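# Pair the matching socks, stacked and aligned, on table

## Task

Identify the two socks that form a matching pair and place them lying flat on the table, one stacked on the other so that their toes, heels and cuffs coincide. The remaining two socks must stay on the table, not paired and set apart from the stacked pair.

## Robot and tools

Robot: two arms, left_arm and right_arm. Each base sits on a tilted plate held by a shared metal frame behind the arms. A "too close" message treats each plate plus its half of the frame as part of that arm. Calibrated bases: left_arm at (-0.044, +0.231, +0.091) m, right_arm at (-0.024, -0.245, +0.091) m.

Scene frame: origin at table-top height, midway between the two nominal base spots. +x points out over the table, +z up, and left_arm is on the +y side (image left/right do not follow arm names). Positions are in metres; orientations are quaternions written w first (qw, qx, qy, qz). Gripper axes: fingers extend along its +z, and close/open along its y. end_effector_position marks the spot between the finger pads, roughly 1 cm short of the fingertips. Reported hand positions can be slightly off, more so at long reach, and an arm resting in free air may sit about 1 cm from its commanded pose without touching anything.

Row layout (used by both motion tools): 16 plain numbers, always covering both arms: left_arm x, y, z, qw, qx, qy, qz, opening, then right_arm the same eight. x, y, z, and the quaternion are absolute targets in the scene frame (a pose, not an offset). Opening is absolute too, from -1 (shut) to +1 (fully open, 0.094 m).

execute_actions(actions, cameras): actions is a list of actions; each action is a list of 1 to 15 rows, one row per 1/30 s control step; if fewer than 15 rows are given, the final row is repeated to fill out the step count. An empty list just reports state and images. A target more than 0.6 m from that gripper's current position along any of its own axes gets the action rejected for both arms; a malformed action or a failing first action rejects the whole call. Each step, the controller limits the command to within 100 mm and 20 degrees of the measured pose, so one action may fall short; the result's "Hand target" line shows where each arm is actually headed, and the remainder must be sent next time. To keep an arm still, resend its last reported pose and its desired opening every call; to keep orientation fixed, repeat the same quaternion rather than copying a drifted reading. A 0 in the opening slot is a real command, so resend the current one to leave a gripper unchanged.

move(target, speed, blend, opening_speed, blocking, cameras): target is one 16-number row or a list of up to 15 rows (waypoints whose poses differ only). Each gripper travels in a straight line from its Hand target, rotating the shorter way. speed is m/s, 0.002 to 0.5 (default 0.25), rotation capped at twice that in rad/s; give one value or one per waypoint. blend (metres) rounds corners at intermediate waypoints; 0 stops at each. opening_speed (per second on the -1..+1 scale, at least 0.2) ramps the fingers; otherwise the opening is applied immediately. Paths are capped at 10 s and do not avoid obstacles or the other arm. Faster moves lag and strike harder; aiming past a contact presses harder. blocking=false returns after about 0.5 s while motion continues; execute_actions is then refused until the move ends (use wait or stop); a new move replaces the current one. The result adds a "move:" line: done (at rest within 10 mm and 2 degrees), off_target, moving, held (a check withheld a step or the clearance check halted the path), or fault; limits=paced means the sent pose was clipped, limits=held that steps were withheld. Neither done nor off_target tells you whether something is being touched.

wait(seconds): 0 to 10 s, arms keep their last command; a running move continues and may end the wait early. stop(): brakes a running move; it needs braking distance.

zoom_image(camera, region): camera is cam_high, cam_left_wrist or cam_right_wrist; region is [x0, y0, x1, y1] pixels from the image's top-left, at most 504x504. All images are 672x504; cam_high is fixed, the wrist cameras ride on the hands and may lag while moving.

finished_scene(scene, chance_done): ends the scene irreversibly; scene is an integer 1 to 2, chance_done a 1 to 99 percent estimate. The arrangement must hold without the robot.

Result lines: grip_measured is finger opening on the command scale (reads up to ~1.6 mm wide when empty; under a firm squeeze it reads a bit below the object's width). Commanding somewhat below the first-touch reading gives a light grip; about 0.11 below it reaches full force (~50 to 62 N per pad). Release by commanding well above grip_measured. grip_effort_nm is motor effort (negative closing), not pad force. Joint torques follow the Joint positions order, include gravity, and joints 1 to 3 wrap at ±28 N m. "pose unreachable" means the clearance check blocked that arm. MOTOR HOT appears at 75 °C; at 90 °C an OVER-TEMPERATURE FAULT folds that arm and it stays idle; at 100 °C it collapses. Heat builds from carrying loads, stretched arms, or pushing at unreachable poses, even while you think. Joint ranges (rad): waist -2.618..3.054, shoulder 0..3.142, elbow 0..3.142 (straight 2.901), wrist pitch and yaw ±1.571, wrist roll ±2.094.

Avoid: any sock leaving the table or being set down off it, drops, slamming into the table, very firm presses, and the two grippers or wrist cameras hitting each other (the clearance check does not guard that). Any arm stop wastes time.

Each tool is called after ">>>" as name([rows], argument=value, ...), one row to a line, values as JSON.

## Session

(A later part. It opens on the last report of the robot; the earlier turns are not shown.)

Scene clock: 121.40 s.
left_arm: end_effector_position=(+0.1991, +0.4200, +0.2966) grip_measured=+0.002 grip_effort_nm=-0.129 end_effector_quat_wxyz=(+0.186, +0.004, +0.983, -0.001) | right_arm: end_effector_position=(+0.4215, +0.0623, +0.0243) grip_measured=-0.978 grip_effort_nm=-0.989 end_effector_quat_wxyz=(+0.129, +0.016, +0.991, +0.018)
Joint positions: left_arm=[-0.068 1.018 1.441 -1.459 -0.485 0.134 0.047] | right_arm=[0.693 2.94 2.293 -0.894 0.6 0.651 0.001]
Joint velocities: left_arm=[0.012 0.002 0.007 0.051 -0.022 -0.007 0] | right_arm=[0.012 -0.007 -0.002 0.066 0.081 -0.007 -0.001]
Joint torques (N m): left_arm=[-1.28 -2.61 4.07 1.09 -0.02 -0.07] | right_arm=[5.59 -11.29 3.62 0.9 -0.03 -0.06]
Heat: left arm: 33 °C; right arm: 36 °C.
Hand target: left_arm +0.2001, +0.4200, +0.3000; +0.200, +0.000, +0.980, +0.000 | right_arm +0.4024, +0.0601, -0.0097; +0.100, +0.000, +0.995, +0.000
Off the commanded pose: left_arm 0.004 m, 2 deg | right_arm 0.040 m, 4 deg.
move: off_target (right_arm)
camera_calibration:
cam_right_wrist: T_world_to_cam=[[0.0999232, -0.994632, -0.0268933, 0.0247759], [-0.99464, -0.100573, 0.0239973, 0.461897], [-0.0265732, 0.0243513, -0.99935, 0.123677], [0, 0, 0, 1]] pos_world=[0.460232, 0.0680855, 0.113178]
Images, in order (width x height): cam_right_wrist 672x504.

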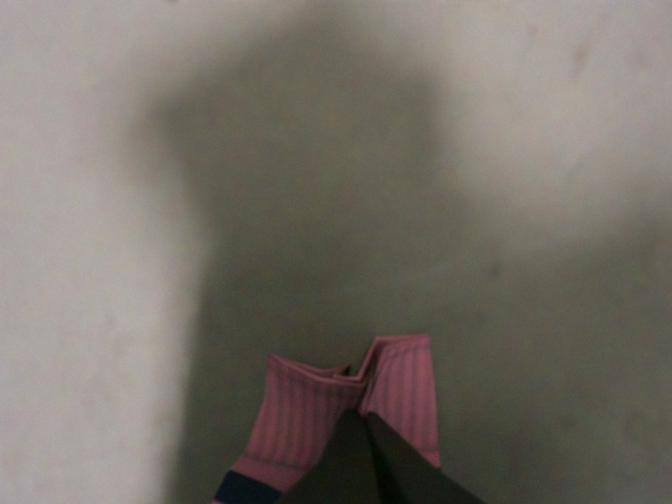

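>>> move([
  [0.2,0.42,0.3,0.2,0,0.98,0,0,0.4,0.06,0.15,0.1,0,0.995,0,-1],
  [0.2,0.42,0.3,0.2,0,0.98,0,0,0.36,0.03,0.32,0.1,0,0.995,0,-1],
], blend=0.03, speed=0.18)

>>> move([
  [0.2,0.42,0.3,0.2,0,0.98,0,0,0.3,-0.08,0.31,0.07,-0.7,0.7,0.07,-1],
])

Scene clock: 126.50 s.
left_arm: end_effector_position=(+0.1991, +0.4200, +0.2966) grip_measured=+0.002 grip_effort_nm=-0.129 end_effector_quat_wxyz=(+0.186, +0.004, +0.983, -0.001) | right_arm: end_effector_position=(+0.3642, +0.0340, +0.3121) grip_measured=-0.981 grip_effort_nm=-1.048 end_effector_quat_wxyz=(+0.190, -0.003, +0.977, +0.096)
Joint positions: left_arm=[-0.068 1.018 1.441 -1.459 -0.485 0.134 0.047] | right_arm=[0.966 2.601 2.667 -1.549 0.577 0.827 0.001]
Joint velocities: left_arm=[-0.012 -0.012 -0.012 -0.066 -0.095 0.022 0] | right_arm=[-0.002 0.002 -0.012 0.007 0.022 -0.022 0]
Joint torques (N m): left_arm=[-1.44 -2.4 4.19 1.07 -0.09 -0.07] | right_arm=[6.39 -14.34 3.95 0.92 0.17 0.08]
Heat: left arm: 33 °C; right arm: 37 °C.
Hand target: left_arm +0.2001, +0.4200, +0.3000; +0.200, +0.000, +0.980, +0.000 | right_arm +0.3578, +0.0288, +0.3196; +0.192, -0.007, +0.977, +0.093
Off the commanded pose: left_arm 0.004 m, 2 deg | right_arm 0.010 m, 15 deg.
joint sent to its limit (right arm) — joint 4 (wrist pitch), lower limit. The joint targets are off in orientation, not in position.
move: off_target (right_arm)
camera_calibration:
cam_left_wrist: T_world_to_cam=[[0.102784, -0.993638, 0.0460379, 0.384654], [-0.987338, -0.107536, -0.116621, 0.319717], [0.12083, -0.0334682, -0.992109, 0.370858], [0, 0, 0, 1]] pos_world=[0.231321, 0.428999, 0.387509]
cam_right_wrist: T_world_to_cam=[[0.167558, -0.973271, -0.157061, 0.0252629], [-0.981331, -0.1494, -0.121119, 0.437265], [0.0944164, 0.174423, -0.980134, 0.355294], [0, 0, 0, 1]] pos_world=[0.391323, 0.0279434, 0.405165]

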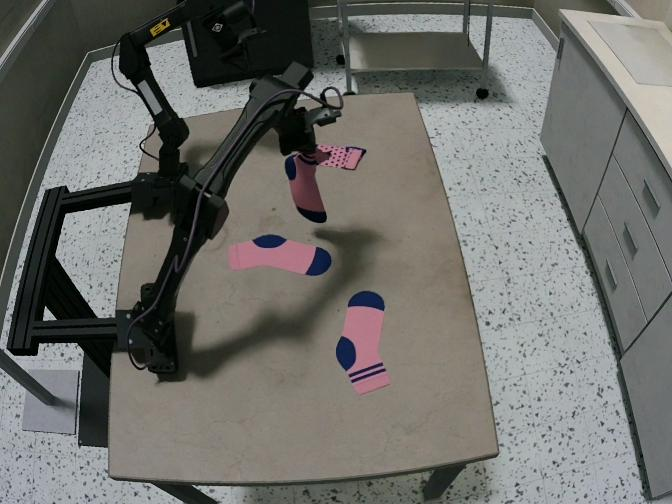

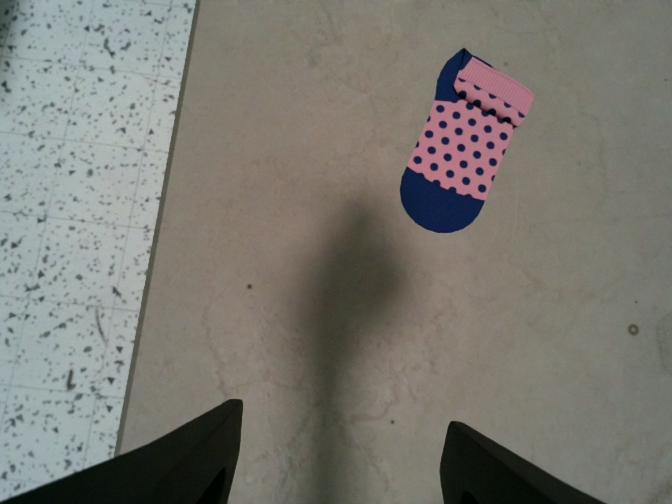

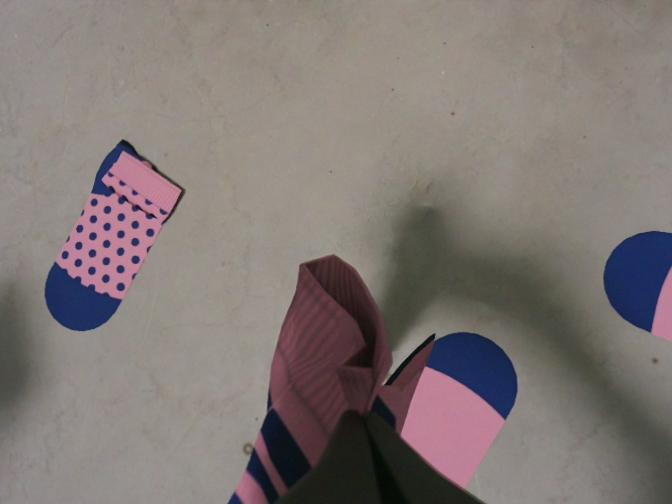

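Scene clock: 130.43 s.
left_arm: end_effector_position=(+0.1991, +0.4200, +0.2966) grip_measured=+0.002 grip_effort_nm=-0.129 end_effector_quat_wxyz=(+0.186, +0.004, +0.983, -0.001) | right_arm: end_effector_position=(+0.3074, -0.0715, +0.3036) grip_measured=-0.981 grip_effort_nm=-1.043 end_effector_quat_wxyz=(-0.113, +0.696, -0.706, -0.060)
Joint positions: left_arm=[-0.068 1.018 1.441 -1.459 -0.485 0.134 0.047] | right_arm=[0.843 2.143 2.083 -1.552 0.318 -0.74 0.001]
Joint velocities: left_arm=[0.017 0.007 -0.002 0.022 0.022 -0.022 0.001] | right_arm=[-0.012 -0.002 -0.007 0.007 -0.051 0.022 0.001]
Joint torques (N m): left_arm=[-1.42 -2.4 4.12 1.05 -0.03 -0.04] | right_arm=[4.52 -11.43 4.04 0.67 -0.21 -0.1]
Heat: left arm: 33 °C; right arm: 37 °C.
Hand target: left_arm +0.2001, +0.4200, +0.3000; +0.200, +0.000, +0.980, +0.000 | right_arm +0.3013, -0.0793, +0.3081; -0.112, +0.699, -0.703, -0.066
Off the commanded pose: left_arm 0.004 m, 2 deg | right_arm 0.013 m, 5 deg.
joint sent to its limit (right arm) — joint 4 (wrist pitch), lower limit. The joint targets are off in orientation, not in position.
move: off_target (right_arm)
camera_calibration:
cam_left_wrist: T_world_to_cam=[[0.102784, -0.993638, 0.0460379, 0.384654], [-0.987338, -0.107536, -0.116621, 0.319717], [0.12083, -0.0334682, -0.992109, 0.370858], [0, 0, 0, 1]] pos_world=[0.231321, 0.428999, 0.387509]
cam_right_wrist: T_world_to_cam=[[0.991067, 0.104722, 0.082578, -0.318022], [0.100877, -0.993669, 0.0494491, -0.0800639], [0.0872336, -0.0406772, -0.995357, 0.362181], [0, 0, 0, 1]] pos_world=[0.291664, -0.0315207, 0.39072]

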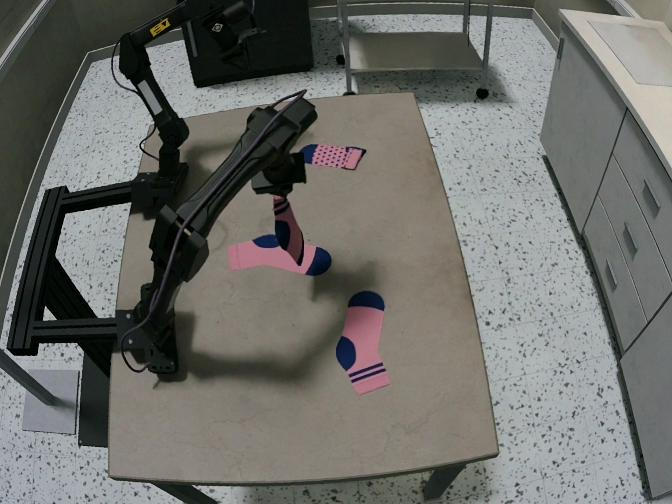

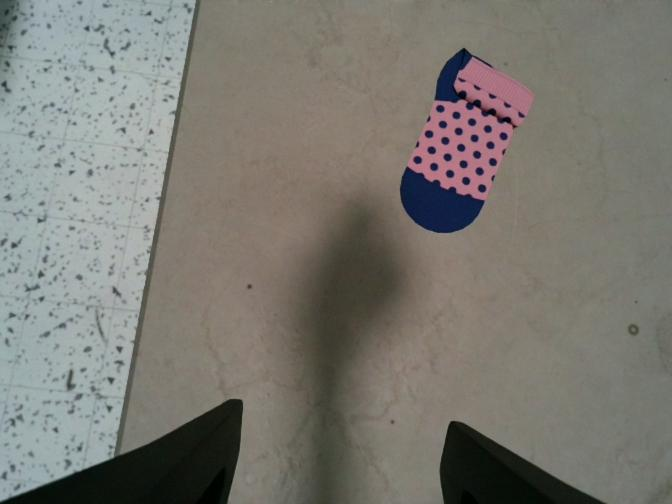

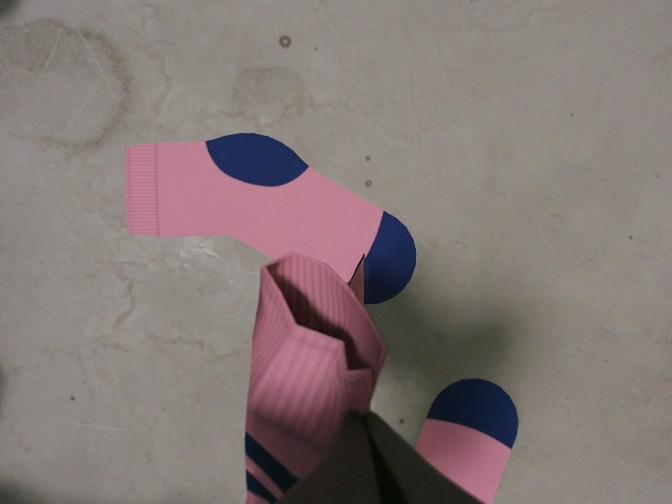

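>>> move([
  [0.2,0.42,0.3,0.2,0,0.98,0,0,0.29,-0.14,0.28,0.07,-0.7,0.7,0.07,-1],
  [0.2,0.42,0.3,0.2,0,0.98,0,0,0.29,-0.15,0.185,0.07,-0.7,0.7,0.07,-1],
  [0.2,0.42,0.3,0.2,0,0.98,0,0,0.29,-0.24,0.175,0.07,-0.7,0.7,0.07,-1],
  [0.2,0.42,0.3,0.2,0,0.98,0,0,0.29,-0.32,0.1,0.07,-0.7,0.7,0.07,-1],
  [0.2,0.42,0.3,0.2,0,0.98,0,0,0.29,-0.37,0.03,0.07,-0.7,0.7,0.07,-1],
  [0.2,0.42,0.3,0.2,0,0.98,0,0,0.29,-0.41,0.0,0.07,-0.7,0.7,0.07,-1],
], blend=0.02, speed=0.1)

>>> move(target=[0.2,0.42,0.3,0.2,0,0.98,0,0,0.29,-0.41,0.0,0.07,-0.7,0.7,0.07,0], opening_speed=0.8, cameras=[])

>>> move([
  [0.2,0.42,0.3,0.2,0,0.98,0,0,0.29,-0.415,0.12,0.07,-0.7,0.7,0.07,0],
  [0.2,0.42,0.3,0.2,0,0.98,0,0,0.36,-0.32,0.32,0.07,-0.7,0.7,0.07,0],
], blend=0.03)

Scene clock: 142.43 s.
left_arm: end_effector_position=(+0.1991, +0.4200, +0.2966) grip_measured=+0.002 grip_effort_nm=-0.129 end_effector_quat_wxyz=(+0.186, +0.004, +0.983, -0.001) | right_arm: end_effector_position=(+0.2860, -0.4027, +0.0161) grip_measured=-0.981 grip_effort_nm=-1.038 end_effector_quat_wxyz=(-0.078, +0.709, -0.696, -0.081)
Joint positions: left_arm=[-0.068 1.018 1.441 -1.459 -0.485 0.134 0.047] | right_arm=[-0.392 1.732 1.118 -0.735 0.195 -2.013 0.001]
Joint velocities: left_arm=[-0.012 -0.002 -0.002 -0.051 0.007 -0.022 -0.002] | right_arm=[-0.002 0.002 -0.027 0.022 -0.022 -0.066 -0.001]
Joint torques (N m): left_arm=[-1.5 -2.3 4.11 1.1 -0.06 -0.05] | right_arm=[1.28 -5.41 5.22 0.85 0.35 -0.07]
Heat: left arm: 33 °C; right arm: 35 °C.
Hand target: left_arm +0.2001, +0.4200, +0.3000; +0.200, +0.000, +0.980, +0.000 | right_arm +0.2898, -0.4152, -0.0007; -0.057, +0.706, -0.703, -0.067
Off the commanded pose: left_arm 0.004 m, 2 deg | right_arm 0.018 m, 2 deg.
move: off_target (right_arm)
camera_calibration:
cam_left_wrist: T_world_to_cam=[[0.102784, -0.993638, 0.0460379, 0.384654], [-0.987338, -0.107536, -0.116621, 0.319717], [0.12083, -0.0334682, -0.992109, 0.370858], [0, 0, 0, 1]] pos_world=[0.231321, 0.428999, 0.387509]
cam_right_wrist: T_world_to_cam=[[0.989225, 0.146313, 0.00512506, -0.219863], [0.145711, -0.98735, 0.0625202, -0.403292], [0.0142077, -0.0610998, -0.998031, 0.0771783], [0, 0, 0, 1]] pos_world=[0.275162, -0.361306, 0.103367]

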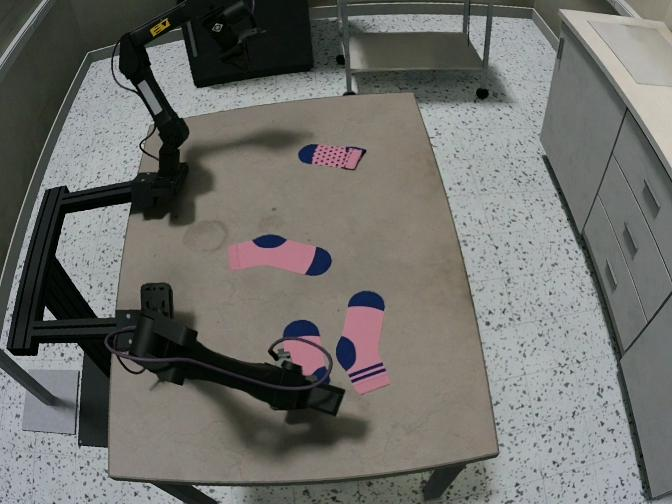

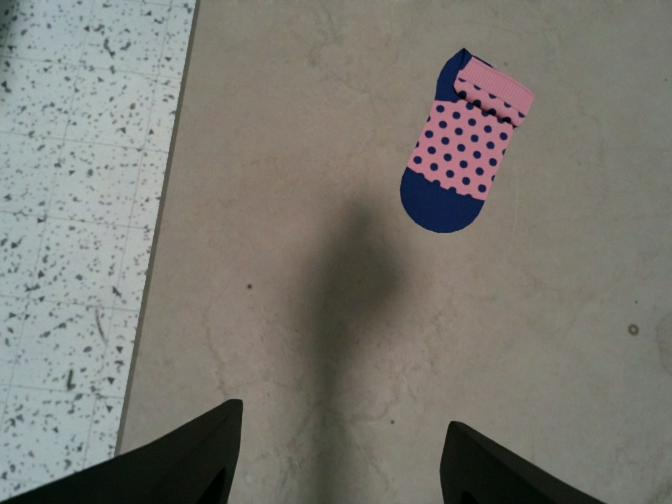

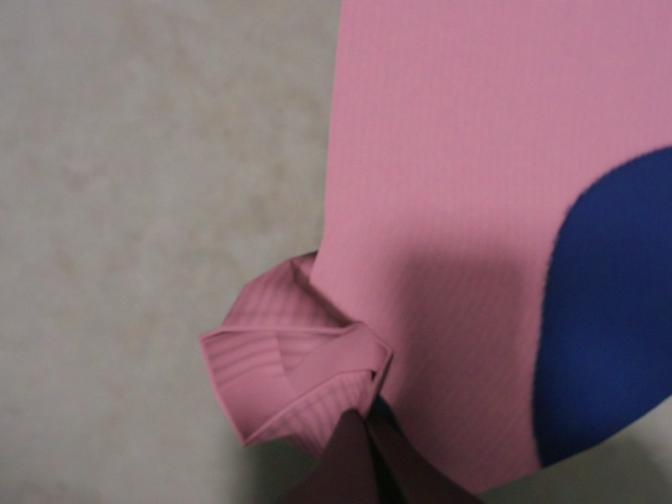

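Scene clock: 143.90 s.
left_arm: end_effector_position=(+0.1991, +0.4200, +0.2966) grip_measured=+0.002 grip_effort_nm=-0.129 end_effector_quat_wxyz=(+0.186, +0.004, +0.983, -0.001) | right_arm: end_effector_position=(+0.2832, -0.4046, +0.0152) grip_measured=-0.003 grip_effort_nm=0.129 end_effector_quat_wxyz=(-0.075, +0.709, -0.696, -0.084)
Joint positions: left_arm=[-0.068 1.018 1.441 -1.459 -0.485 0.134 0.047] | right_arm=[-0.4 1.732 1.118 -0.741 0.195 -2.019 0.047]
Joint velocities: left_arm=[-0.007 -0.002 0.002 -0.022 0.051 -0.037 -0.001] | right_arm=[0.007 0.017 -0.032 0.022 -0.037 -0.022 0]
Joint torques (N m): left_arm=[-1.52 -2.47 4.14 1.05 -0.03 -0.04] | right_arm=[1.92 -6.45 4.01 0.96 0.05 -0.02]
Heat: left arm: 33 °C; right arm: 35 °C.
Hand target: left_arm +0.2001, +0.4200, +0.3000; +0.200, +0.000, +0.980, +0.000 | right_arm +0.2892, -0.4100, +0.0011; -0.070, +0.704, -0.704, -0.071
Off the commanded pose: left_arm 0.004 m, 2 deg | right_arm 0.017 m, 2 deg.
move: off_target (right_arm)
No camera images: "cameras" was empty.

Scene clock: 146.10 s.
left_arm: end_effector_position=(+0.1991, +0.4200, +0.2966) grip_measured=+0.002 grip_effort_nm=-0.134 end_effector_quat_wxyz=(+0.186, +0.004, +0.983, -0.001) | right_arm: end_effector_position=(+0.3587, -0.3197, +0.3210) grip_measured=-0.002 grip_effort_nm=0.095 end_effector_quat_wxyz=(-0.184, +0.682, -0.707, +0.004)
Joint positions: left_arm=[-0.068 1.018 1.441 -1.459 -0.485 0.134 0.047] | right_arm=[0.315 1.701 2.005 -1.546 0.33 -1.357 0.047]
Joint velocities: left_arm=[-0.012 -0.022 -0.002 -0.007 0.007 -0.081 -0.001] | right_arm=[0.017 0.002 -0.002 0.037 0.022 -0.11 0]
Joint torques (N m): left_arm=[-1.5 -2.51 3.99 1.08 -0.07 -0.07] | right_arm=[4.12 -5.37 6.54 0.72 -0.12 0.12]
Heat: left arm: 33 °C; right arm: 35 °C.
Hand target: left_arm +0.2001, +0.4200, +0.3000; +0.200, +0.000, +0.980, +0.000 | right_arm +0.3579, -0.3175, +0.3215; -0.179, +0.685, -0.707, -0.001
Off the commanded pose: left_arm 0.004 m, 2 deg | right_arm 0.002 m, 16 deg.
joint sent to its limit (right arm) — joint 4 (wrist pitch), lower limit. The joint targets are off in position and orientation.
move: off_target (right_arm)
camera_calibration:
cam_left_wrist: T_world_to_cam=[[0.102784, -0.993638, 0.0460379, 0.384654], [-0.987338, -0.107536, -0.116621, 0.319717], [0.12083, -0.0334682, -0.992109, 0.370858], [0, 0, 0, 1]] pos_world=[0.231321, 0.428999, 0.387509]
cam_right_wrist: T_world_to_cam=[[0.961824, 0.0590473, 0.267222, -0.407695], [0.0466609, -0.997532, 0.0524731, -0.315541], [0.269661, -0.0380011, -0.962205, 0.28973], [0, 0, 0, 1]] pos_world=[0.328725, -0.279679, 0.404282]

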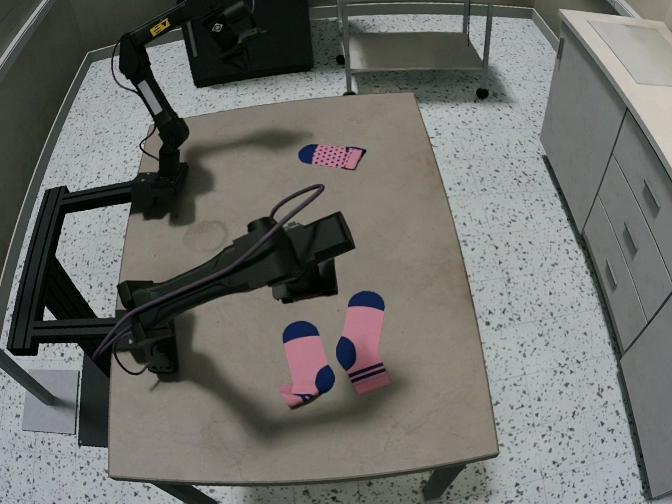

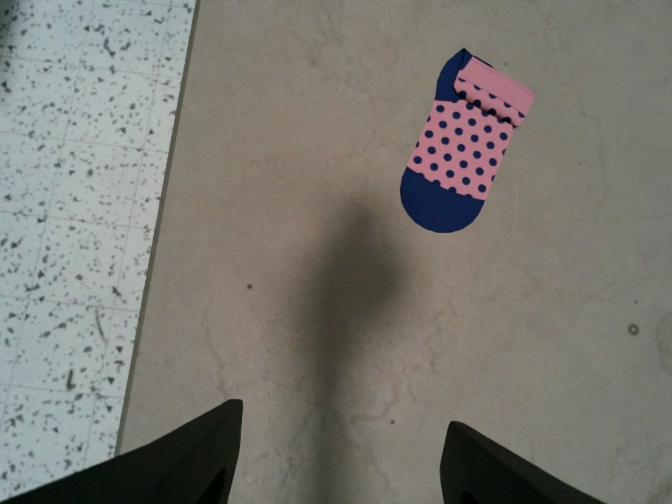

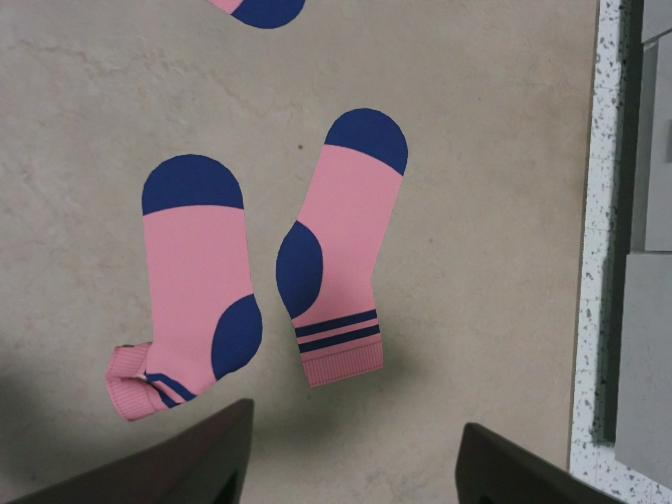

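>>> zoom_image(camera="cam_right_wrist", region=[60, 300, 280, 465])

Scaled by 2.291.

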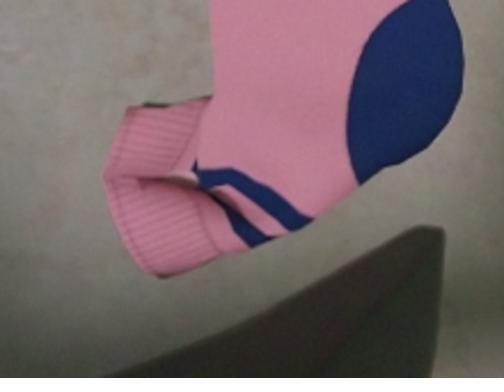

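>>> move([
  [0.2,0.42,0.3,0.2,0,0.98,0,0,0.305,-0.24,0.15,0.07,-0.7,0.7,0.07,-0.15],
  [0.2,0.42,0.3,0.2,0,0.98,0,0,0.305,-0.24,0.04,0.07,-0.7,0.7,0.07,-0.15],
], blend=0.03, cameras=["cam_right_wrist"])

Scene clock: 170.47 s.
left_arm: end_effector_position=(+0.1991, +0.4200, +0.2966) grip_measured=+0.002 grip_effort_nm=-0.125 end_effector_quat_wxyz=(+0.186, +0.004, +0.983, -0.001) | right_arm: end_effector_position=(+0.3133, -0.2451, +0.0441) grip_measured=-0.148 grip_effort_nm=-0.134 end_effector_quat_wxyz=(-0.068, +0.701, -0.708, -0.058)
Joint positions: left_arm=[-0.068 1.018 1.441 -1.459 -0.485 0.134 0.047] | right_arm=[0.131 1.858 1.067 -0.668 0.328 -1.461 0.04]
Joint velocities: left_arm=[-0.007 -0.007 -0.002 0.066 0.007 0.007 0] | right_arm=[-0.002 -0.012 -0.022 0.037 -0.007 -0.11 0]
Joint torques (N m): left_arm=[-1.36 -2.45 4.04 1.09 -0.01 -0.04] | right_arm=[4.05 -7.27 3.58 0.59 -0.27 -0.06]
Heat: left arm: 33 °C; right arm: 33 °C.
Hand target: left_arm +0.2001, +0.4200, +0.3000; +0.200, +0.000, +0.980, +0.000 | right_arm +0.3087, -0.2395, +0.0388; -0.068, +0.705, -0.702, -0.068
Off the commanded pose: left_arm 0.004 m, 2 deg | right_arm 0.011 m, 2 deg.
move: off_target (right_arm)
camera_calibration:
cam_right_wrist: T_world_to_cam=[[0.993012, 0.117108, 0.0145729, -0.278821], [0.11479, -0.98717, 0.110994, -0.245862], [0.0273842, -0.108545, -0.993714, 0.098419], [0, 0, 0, 1]] pos_world=[0.3024, -0.199372, 0.129153]
Images, in order (width x height): cam_right_wrist 672x504.

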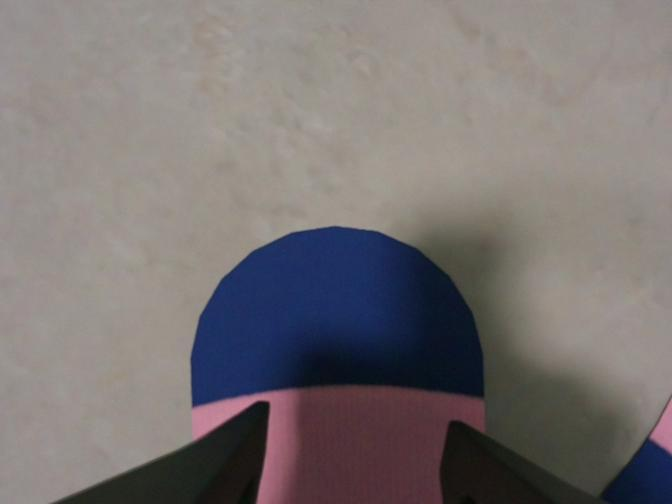

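>>> move(target=[0.2,0.42,0.3,0.2,0,0.98,0,0,0.301,-0.219,-0.011,0.07,-0.7,0.7,0.07,-0.15], speed=0.03, cameras=["cam_right_wrist"])

>>> move(target=[0.2,0.42,0.3,0.2,0,0.98,0,0,0.301,-0.219,-0.011,0.07,-0.7,0.7,0.07,-1], opening_speed=0.6, cameras=["cam_right_wrist"])

Scene clock: 177.07 s.
left_arm: end_effector_position=(+0.1991, +0.4200, +0.2966) grip_measured=+0.002 grip_effort_nm=-0.129 end_effector_quat_wxyz=(+0.186, +0.004, +0.983, -0.001) | right_arm: end_effector_position=(+0.3108, -0.2318, +0.0153) grip_measured=-0.148 grip_effort_nm=-0.129 end_effector_quat_wxyz=(-0.075, +0.700, -0.708, -0.055)
Joint positions: left_arm=[-0.068 1.018 1.441 -1.459 -0.485 0.134 0.047] | right_arm=[0.122 1.923 1.003 -0.521 0.322 -1.476 0.04]
Joint velocities: left_arm=[0.007 0.017 0.007 0.007 0.007 -0.051 0] | right_arm=[0.002 -0.002 0.007 0.066 0.022 0.066 0]
Joint torques (N m): left_arm=[-1.61 -2.29 4.03 1.05 -0.03 -0.1] | right_arm=[3.28 -3.03 1.61 1.4 -0.31 -0.08]
Heat: left arm: 33 °C; right arm: 32 °C.
Hand target: left_arm +0.2001, +0.4200, +0.3000; +0.200, +0.000, +0.980, +0.000 | right_arm +0.2996, -0.2201, -0.0088; -0.069, +0.704, -0.704, -0.071
Off the commanded pose: left_arm 0.004 m, 2 deg | right_arm 0.031 m, 2 deg.
move: off_target (right_arm)
camera_calibration:
cam_right_wrist: T_world_to_cam=[[0.992895, 0.115395, 0.0290596, -0.27808], [0.111718, -0.988036, 0.106318, -0.228387], [0.0409804, -0.102316, -0.993908, 0.0684972], [0, 0, 0, 1]] pos_world=[0.298812, -0.186558, 0.100442]
Images, in order (width x height): cam_right_wrist 672x504.

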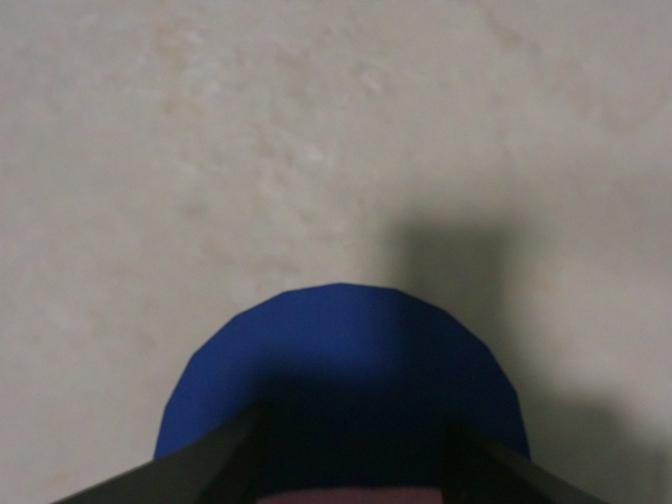

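Scene clock: 178.70 s.
left_arm: end_effector_position=(+0.1991, +0.4200, +0.2966) grip_measured=+0.002 grip_effort_nm=-0.134 end_effector_quat_wxyz=(+0.186, +0.004, +0.983, -0.001) | right_arm: end_effector_position=(+0.3191, -0.2247, +0.0158) grip_measured=-0.975 grip_effort_nm=-0.984 end_effector_quat_wxyz=(-0.098, +0.695, -0.710, -0.057)
Joint positions: left_arm=[-0.068 1.018 1.441 -1.459 -0.485 0.134 0.047] | right_arm=[0.122 1.927 1.002 -0.479 0.289 -1.478 0.001]
Joint velocities: left_arm=[-0.012 0.002 0.002 -0.022 0.037 -0.007 0] | right_arm=[-0.002 0.002 -0.012 -0.007 -0.022 -0.022 -0.001]
Joint torques (N m): left_arm=[-1.29 -2.35 4.19 1.08 -0.07 -0.05] | right_arm=[3.34 -3.43 1.69 0.98 0.02 -0.08]
Heat: left arm: 33 °C; right arm: 32 °C.
Hand target: left_arm +0.2001, +0.4200, +0.3000; +0.200, +0.000, +0.980, +0.000 | right_arm +0.2996, -0.2198, -0.0087; -0.070, +0.704, -0.703, -0.071
Off the commanded pose: left_arm 0.004 m, 2 deg | right_arm 0.033 m, 4 deg.
move: off_target (right_arm)
camera_calibration:
cam_right_wrist: T_world_to_cam=[[0.99305, 0.0996631, 0.0626028, -0.291225], [0.0950069, -0.992766, 0.073409, -0.217605], [0.0694661, -0.0669511, -0.995335, 0.0682768], [0, 0, 0, 1]] pos_world=[0.305132, -0.182435, 0.102164]
Images, in order (width x height): cam_right_wrist 672x504.

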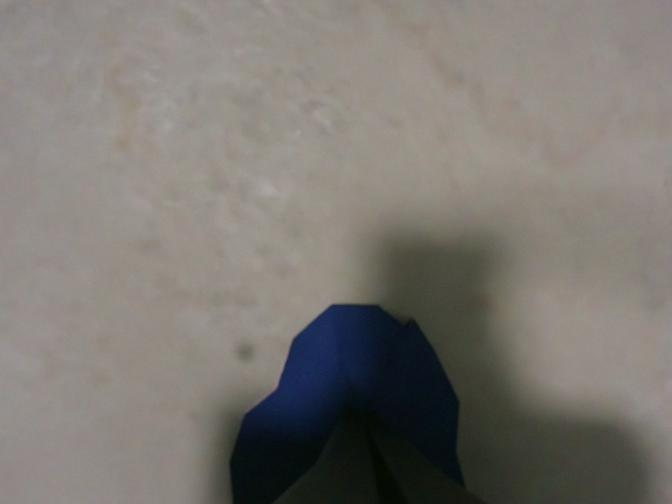

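>>> move([
  [0.2,0.42,0.3,0.2,0,0.98,0,0,0.30,-0.25,0.15,0.07,-0.7,0.7,0.07,-1],
  [0.2,0.42,0.3,0.2,0,0.98,0,0,0.28,-0.3,0.3,0.07,-0.7,0.7,0.07,-1],
  [0.2,0.42,0.3,0.2,0,0.98,0,0,0.28,-0.34,0.32,0.08,0,0.995,0,-1],
  [0.2,0.42,0.3,0.2,0,0.98,0,0,0.28,-0.38,0.30,0.055,0.643,0.766,-0.045,-1],
], blend=0.03)

Scene clock: 191.00 s.
left_arm: end_effector_position=(+0.1991, +0.4200, +0.2966) grip_measured=+0.002 grip_effort_nm=-0.129 end_effector_quat_wxyz=(+0.186, +0.004, +0.983, -0.001) | right_arm: end_effector_position=(+0.2835, -0.3761, +0.3025) grip_measured=-0.978 grip_effort_nm=-1.048 end_effector_quat_wxyz=(+0.128, +0.630, +0.763, +0.069)
Joint positions: left_arm=[-0.068 1.018 1.441 -1.459 -0.485 0.134 0.047] | right_arm=[0.375 1.4 1.623 -1.551 0.649 1.606 0.001]
Joint velocities: left_arm=[-0.007 -0.027 0.007 -0.022 0.007 -0.051 0] | right_arm=[0.007 -0.017 -0.012 0.007 0.022 -0.037 0]
Joint torques (N m): left_arm=[-1.39 -2.51 4.15 1.08 -0.08 -0.1] | right_arm=[2.09 -5.07 4.05 0.69 0.17 0.07]
Heat: left arm: 33 °C; right arm: 32 °C.
Hand target: left_arm +0.2001, +0.4200, +0.3000; +0.200, +0.000, +0.980, +0.000 | right_arm +0.2764, -0.3808, +0.3014; +0.128, +0.631, +0.763, +0.061
Off the commanded pose: left_arm 0.004 m, 2 deg | right_arm 0.006 m, 16 deg.
joint sent to its limit (right arm) — joint 4 (wrist pitch), lower limit. The joint targets are off in position and orientation.
move: off_target (right_arm)
camera_calibration:
cam_left_wrist: T_world_to_cam=[[0.102784, -0.993638, 0.0460379, 0.384654], [-0.987338, -0.107536, -0.116621, 0.319717], [0.12083, -0.0334682, -0.992109, 0.370858], [0, 0, 0, 1]] pos_world=[0.231321, 0.428999, 0.387509]
cam_right_wrist: T_world_to_cam=[[-0.907825, -0.320778, -0.270103, 0.222644], [-0.364954, 0.921605, 0.132112, 0.447052], [0.206549, 0.21851, -0.953725, 0.40191], [0, 0, 0, 1]] pos_world=[0.282261, -0.428407, 0.384388]

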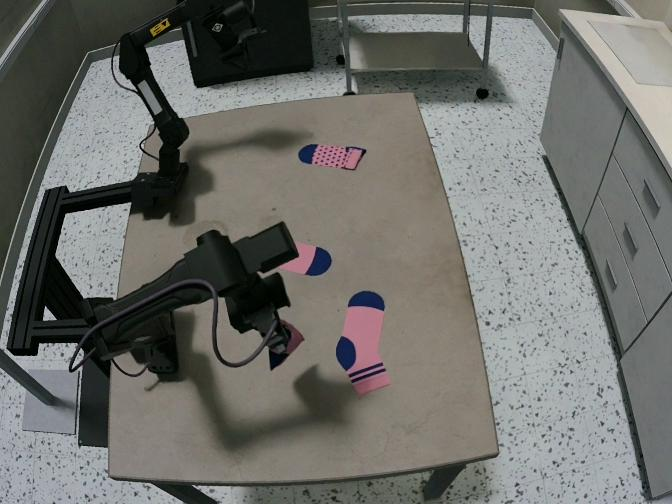

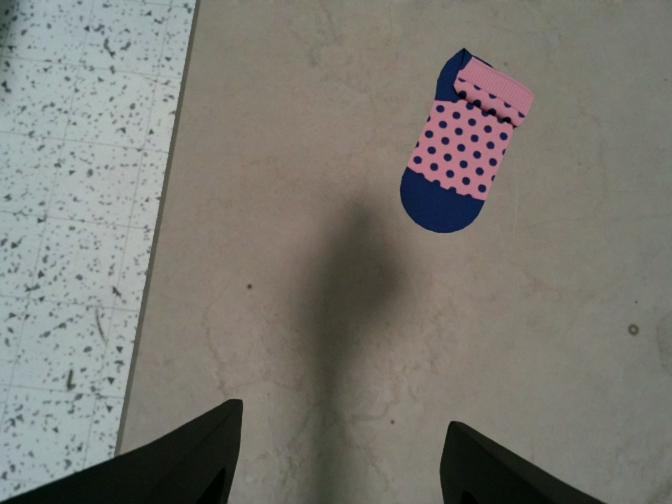

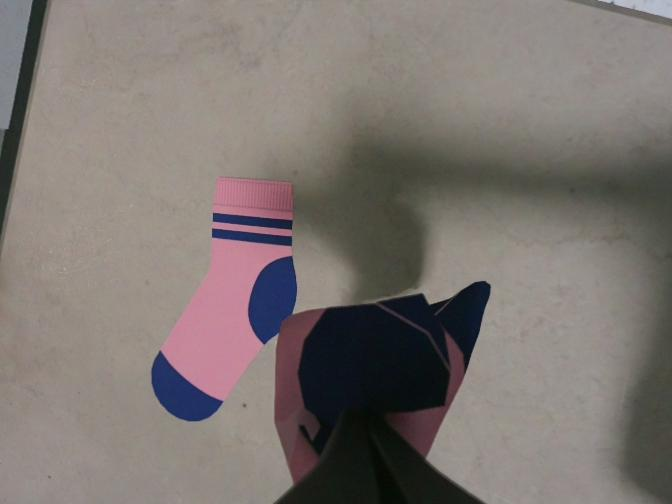

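>>> move([
  [0.2,0.42,0.3,0.2,0,0.98,0,0,0.28,-0.40,0.20,0.055,0.643,0.766,-0.045,-1],
], speed=0.12)

Scene clock: 195.00 s.
left_arm: end_effector_position=(+0.1991, +0.4200, +0.2966) grip_measured=+0.002 grip_effort_nm=-0.129 end_effector_quat_wxyz=(+0.186, +0.004, +0.983, -0.001) | right_arm: end_effector_position=(+0.2808, -0.4021, +0.2052) grip_measured=-0.978 grip_effort_nm=-1.048 end_effector_quat_wxyz=(+0.059, +0.644, +0.761, -0.043)
Joint positions: left_arm=[-0.068 1.018 1.441 -1.459 -0.485 0.134 0.047] | right_arm=[0.11 1.493 1.419 -1.383 0.646 1.481 0.001]
Joint velocities: left_arm=[0.002 0.007 -0.012 -0.037 -0.022 -0.007 0] | right_arm=[0.012 -0.007 0.007 -0.095 -0.037 -0.095 0]
Joint torques (N m): left_arm=[-1.33 -2.45 4.11 1.07 -0.02 -0.04] | right_arm=[2.67 -5.37 4.25 0.61 0.14 -0.07]
Heat: left arm: 33 °C; right arm: 32 °C.
Hand target: left_arm +0.2001, +0.4200, +0.3000; +0.200, +0.000, +0.980, +0.000 | right_arm +0.2810, -0.4003, +0.1995; +0.057, +0.640, +0.765, -0.048
Off the commanded pose: left_arm 0.004 m, 2 deg | right_arm 0.006 m, 1 deg.
move: done
camera_calibration:
cam_left_wrist: T_world_to_cam=[[0.102784, -0.993638, 0.0460379, 0.384654], [-0.987338, -0.107536, -0.116621, 0.319717], [0.12083, -0.0334682, -0.992109, 0.370858], [0, 0, 0, 1]] pos_world=[0.231321, 0.428999, 0.387509]
cam_right_wrist: T_world_to_cam=[[-0.956742, -0.29062, -0.0135728, 0.15877], [-0.289621, 0.946947, 0.139324, 0.470486], [-0.0276377, 0.137228, -0.990154, 0.355898], [0, 0, 0, 1]] pos_world=[0.298001, -0.448222, 0.288999]

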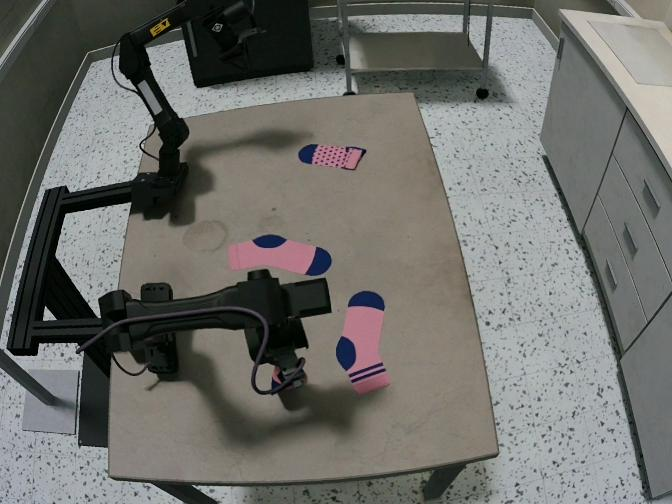

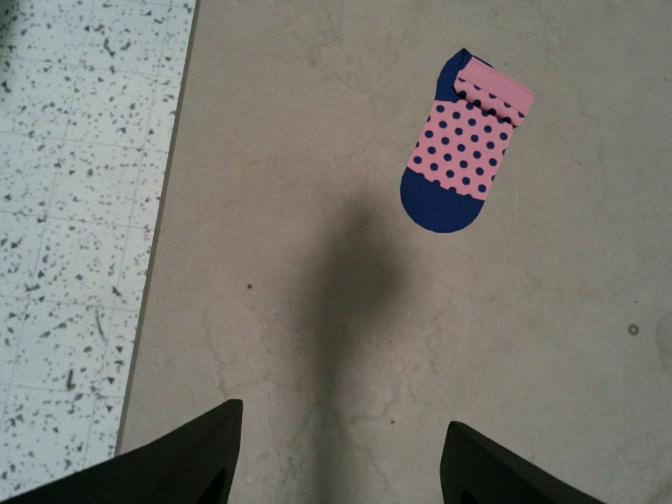

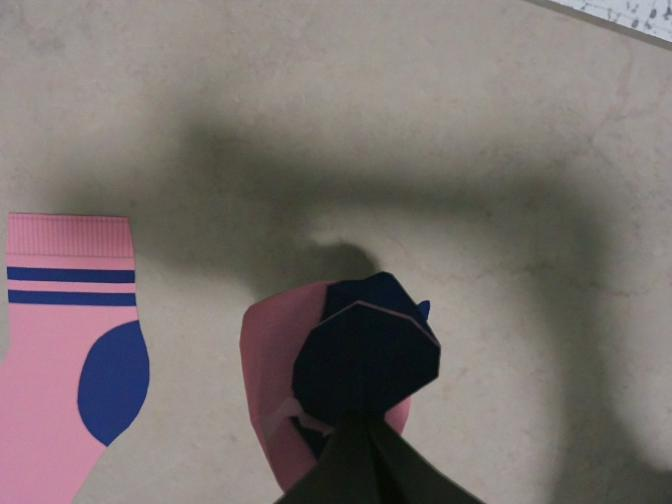

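>>> move([
  [0.2,0.42,0.3,0.2,0,0.98,0,0,0.28,-0.39,0.175,0.055,0.643,0.766,-0.045,-1],
  [0.2,0.42,0.3,0.2,0,0.98,0,0,0.28,-0.31,0.165,0.055,0.643,0.766,-0.045,-1],
], blend=0.02, speed=0.1)

Scene clock: 199.10 s.
left_arm: end_effector_position=(+0.1991, +0.4200, +0.2966) grip_measured=+0.002 grip_effort_nm=-0.134 end_effector_quat_wxyz=(+0.186, +0.004, +0.983, -0.001) | right_arm: end_effector_position=(+0.2829, -0.3144, +0.1691) grip_measured=-0.978 grip_effort_nm=-1.048 end_effector_quat_wxyz=(+0.055, +0.646, +0.761, -0.039)
Joint positions: left_arm=[-0.068 1.018 1.441 -1.459 -0.485 0.134 0.047] | right_arm=[0.318 1.613 1.255 -1.254 0.642 1.743 0.001]
Joint velocities: left_arm=[-0.017 -0.012 -0.007 0.007 -0.037 -0.022 -0.001] | right_arm=[-0.007 -0.007 0.007 0.037 -0.037 0.095 0]
Joint torques (N m): left_arm=[-1.31 -2.47 4.16 1.07 -0.02 -0.06] | right_arm=[4.37 -5.18 4.15 0.51 0.11 0.1]
Heat: left arm: 33 °C; right arm: 32 °C.
Hand target: left_arm +0.2001, +0.4200, +0.3000; +0.200, +0.000, +0.980, +0.000 | right_arm +0.2813, -0.3086, +0.1648; +0.055, +0.641, +0.764, -0.042
Off the commanded pose: left_arm 0.004 m, 2 deg | right_arm 0.007 m, 1 deg.
move: done; blend cut to 0.0133 m at target 1
camera_calibration:
cam_left_wrist: T_world_to_cam=[[0.102784, -0.993638, 0.0460379, 0.384654], [-0.987338, -0.107536, -0.116621, 0.319717], [0.12083, -0.0334682, -0.992109, 0.370858], [0, 0, 0, 1]] pos_world=[0.231321, 0.428999, 0.387509]
cam_right_wrist: T_world_to_cam=[[-0.957559, -0.287811, -0.0156404, 0.187268], [-0.286814, 0.94605, 0.150756, 0.390048], [-0.0285927, 0.148844, -0.988447, 0.311759], [0, 0, 0, 1]] pos_world=[0.300106, -0.36151, 0.252284]

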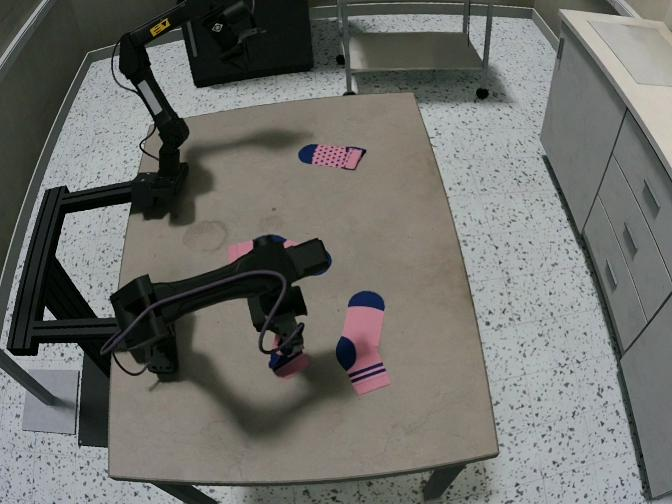

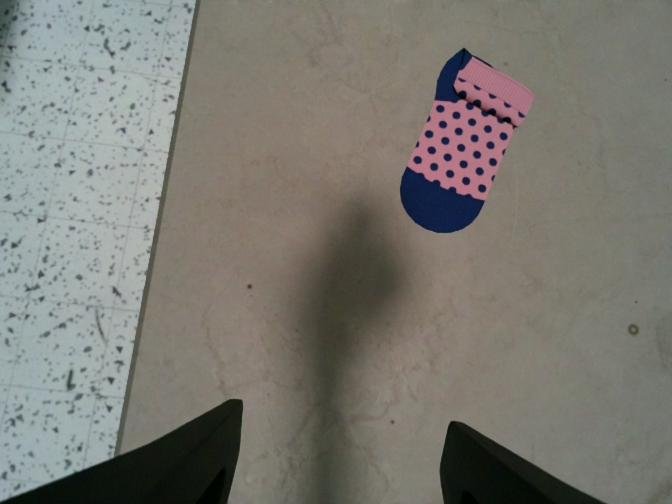

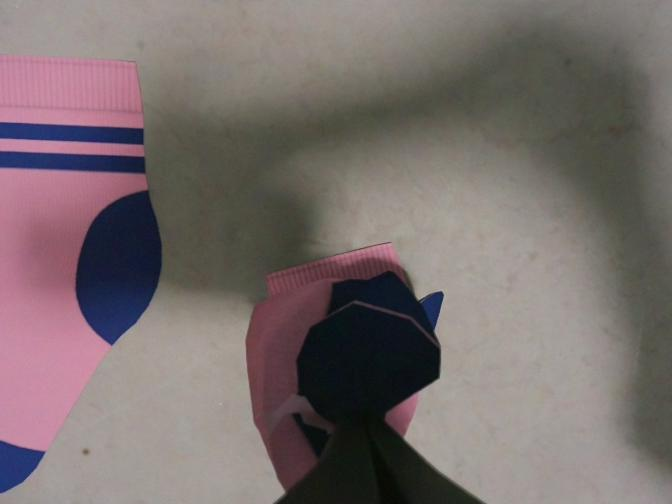

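>>> move([
  [0.2,0.42,0.3,0.2,0,0.98,0,0,0.28,-0.27,0.12,0.055,0.643,0.766,-0.045,-1],
  [0.2,0.42,0.3,0.2,0,0.98,0,0,0.28,-0.23,0.06,0.055,0.643,0.766,-0.045,-1],
  [0.2,0.42,0.3,0.2,0,0.98,0,0,0.28,-0.19,0.0,0.055,0.643,0.766,-0.045,-1],
], blend=0.02, speed=0.1)

Scene clock: 208.43 s.
left_arm: end_effector_position=(+0.1991, +0.4200, +0.2966) grip_measured=+0.002 grip_effort_nm=-0.134 end_effector_quat_wxyz=(+0.186, +0.004, +0.983, -0.001) | right_arm: end_effector_position=(+0.2834, -0.2039, +0.0187) grip_measured=-0.978 grip_effort_nm=-1.048 end_effector_quat_wxyz=(+0.068, +0.633, +0.769, -0.057)
Joint positions: left_arm=[-0.068 1.018 1.441 -1.459 -0.485 0.134 0.047] | right_arm=[0.395 2.084 1.025 -0.635 0.677 1.822 0.001]
Joint velocities: left_arm=[-0.002 0.012 -0.007 0.051 0.037 -0.007 0.001] | right_arm=[0.022 -0.002 -0.007 -0.022 0.022 -0.022 0.001]
Joint torques (N m): left_arm=[-1.42 -2.5 4.11 1.09 -0.04 -0.06] | right_arm=[4.12 -4.03 3.17 1.26 -0.28 0.08]
Heat: left arm: 33 °C; right arm: 32 °C.
Hand target: left_arm +0.2001, +0.4200, +0.3000; +0.200, +0.000, +0.980, +0.000 | right_arm +0.2808, -0.1891, +0.0010; +0.055, +0.641, +0.764, -0.045
Off the commanded pose: left_arm 0.004 m, 2 deg | right_arm 0.024 m, 2 deg.
move: off_target (right_arm)
camera_calibration:
cam_left_wrist: T_world_to_cam=[[0.102784, -0.993638, 0.0460379, 0.384654], [-0.987338, -0.107536, -0.116621, 0.319717], [0.12083, -0.0334682, -0.992109, 0.370858], [0, 0, 0, 1]] pos_world=[0.231321, 0.428999, 0.387509]
cam_right_wrist: T_world_to_cam=[[-0.948515, -0.316715, 0.00341541, 0.208422], [-0.314481, 0.942999, 0.108875, 0.316331], [-0.0377031, 0.102196, -0.99405, 0.139908], [0, 0, 0, 1]] pos_world=[0.302447, -0.246587, 0.103923]

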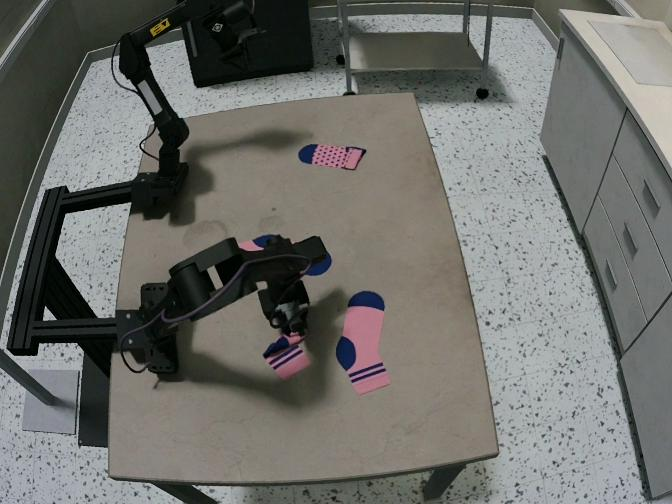

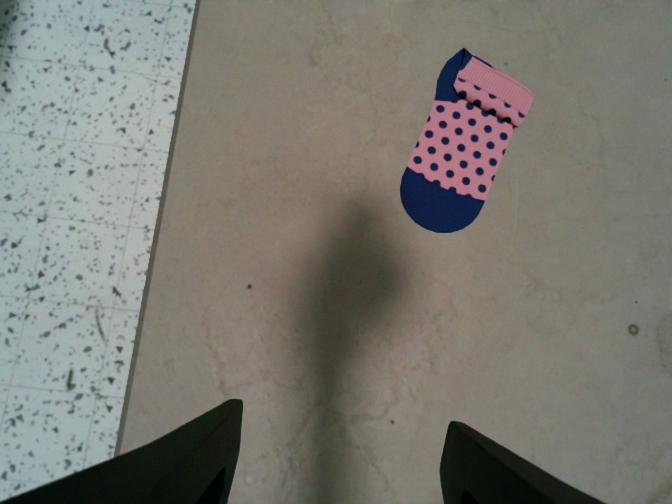

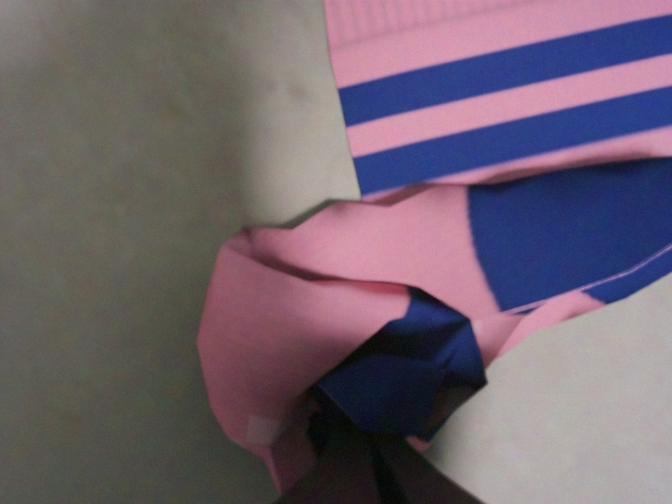

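>>> move([
  [0.2,0.42,0.3,0.2,0,0.98,0,0,0.28,-0.18,0.06,0.06,0.56,0.83,-0.04,-1],
  [0.2,0.42,0.3,0.2,0,0.98,0,0,0.275,-0.12,0.025,0.06,0.56,0.83,-0.04,-1],
  [0.2,0.42,0.3,0.2,0,0.98,0,0,0.275,-0.10,0.0,0.06,0.56,0.83,-0.04,-1],
], blend=0.015, speed=0.08)

Scene clock: 215.87 s.
left_arm: end_effector_position=(+0.1991, +0.4200, +0.2966) grip_measured=+0.002 grip_effort_nm=-0.129 end_effector_quat_wxyz=(+0.186, +0.004, +0.983, -0.001) | right_arm: end_effector_position=(+0.2731, -0.1162, +0.0179) grip_measured=-0.978 grip_effort_nm=-1.053 end_effector_quat_wxyz=(+0.069, +0.547, +0.833, -0.053)
Joint positions: left_arm=[-0.068 1.018 1.441 -1.459 -0.485 0.134 0.047] | right_arm=[0.613 2.306 1.185 -0.707 0.639 1.86 0.001]
Joint velocities: left_arm=[-0.002 -0.017 -0.002 -0.022 0.022 -0.007 -0.001] | right_arm=[-0.002 -0.002 -0.012 0.037 -0.081 0.007 0]
Joint torques (N m): left_arm=[-1.44 -2.28 4.07 1.09 0.01 -0.07] | right_arm=[4.62 -5 5.05 1.14 -0.22 0.06]
Heat: left arm: 33 °C; right arm: 32 °C.
Hand target: left_arm +0.2001, +0.4200, +0.3000; +0.200, +0.000, +0.980, +0.000 | right_arm +0.2738, -0.0994, +0.0016; +0.058, +0.558, +0.827, -0.038
Off the commanded pose: left_arm 0.004 m, 2 deg | right_arm 0.024 m, 2 deg.
move: off_target (right_arm)
camera_calibration:
cam_left_wrist: T_world_to_cam=[[0.102784, -0.993638, 0.0460379, 0.384654], [-0.987338, -0.107536, -0.116621, 0.319717], [0.12083, -0.0334682, -0.992109, 0.370858], [0, 0, 0, 1]] pos_world=[0.231321, 0.428999, 0.387509]
cam_right_wrist: T_world_to_cam=[[-0.85949, -0.510948, 0.0144649, 0.179313], [-0.506138, 0.854672, 0.115586, 0.272397], [-0.0714214, 0.092024, -0.993192, 0.137717], [0, 0, 0, 1]] pos_world=[0.301825, -0.153864, 0.1027]

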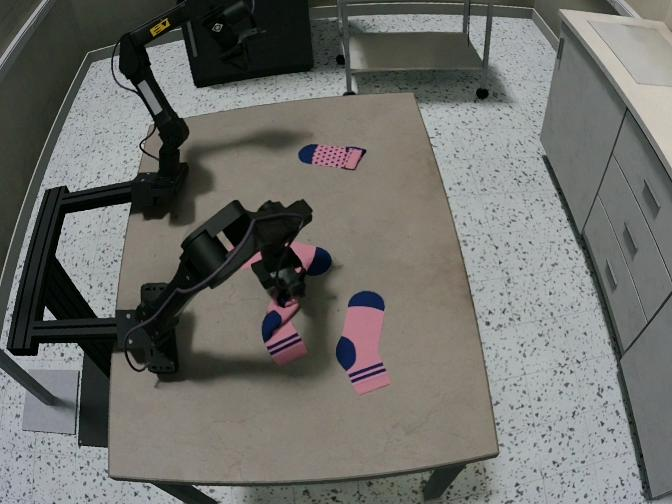

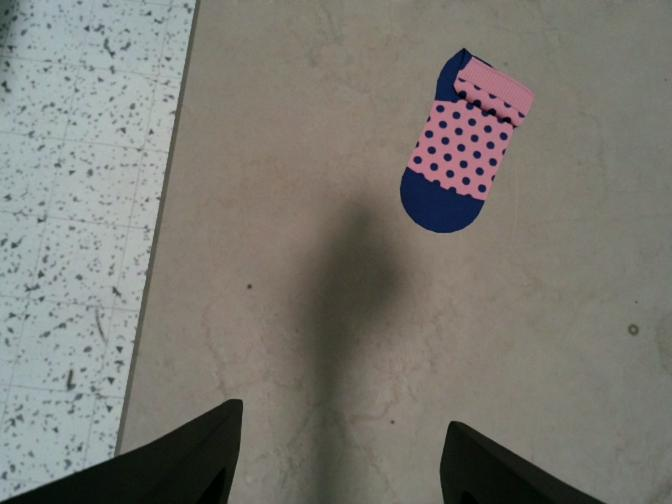

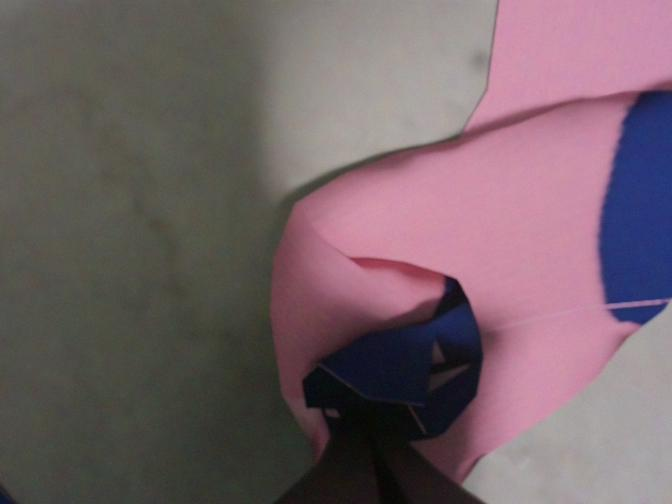

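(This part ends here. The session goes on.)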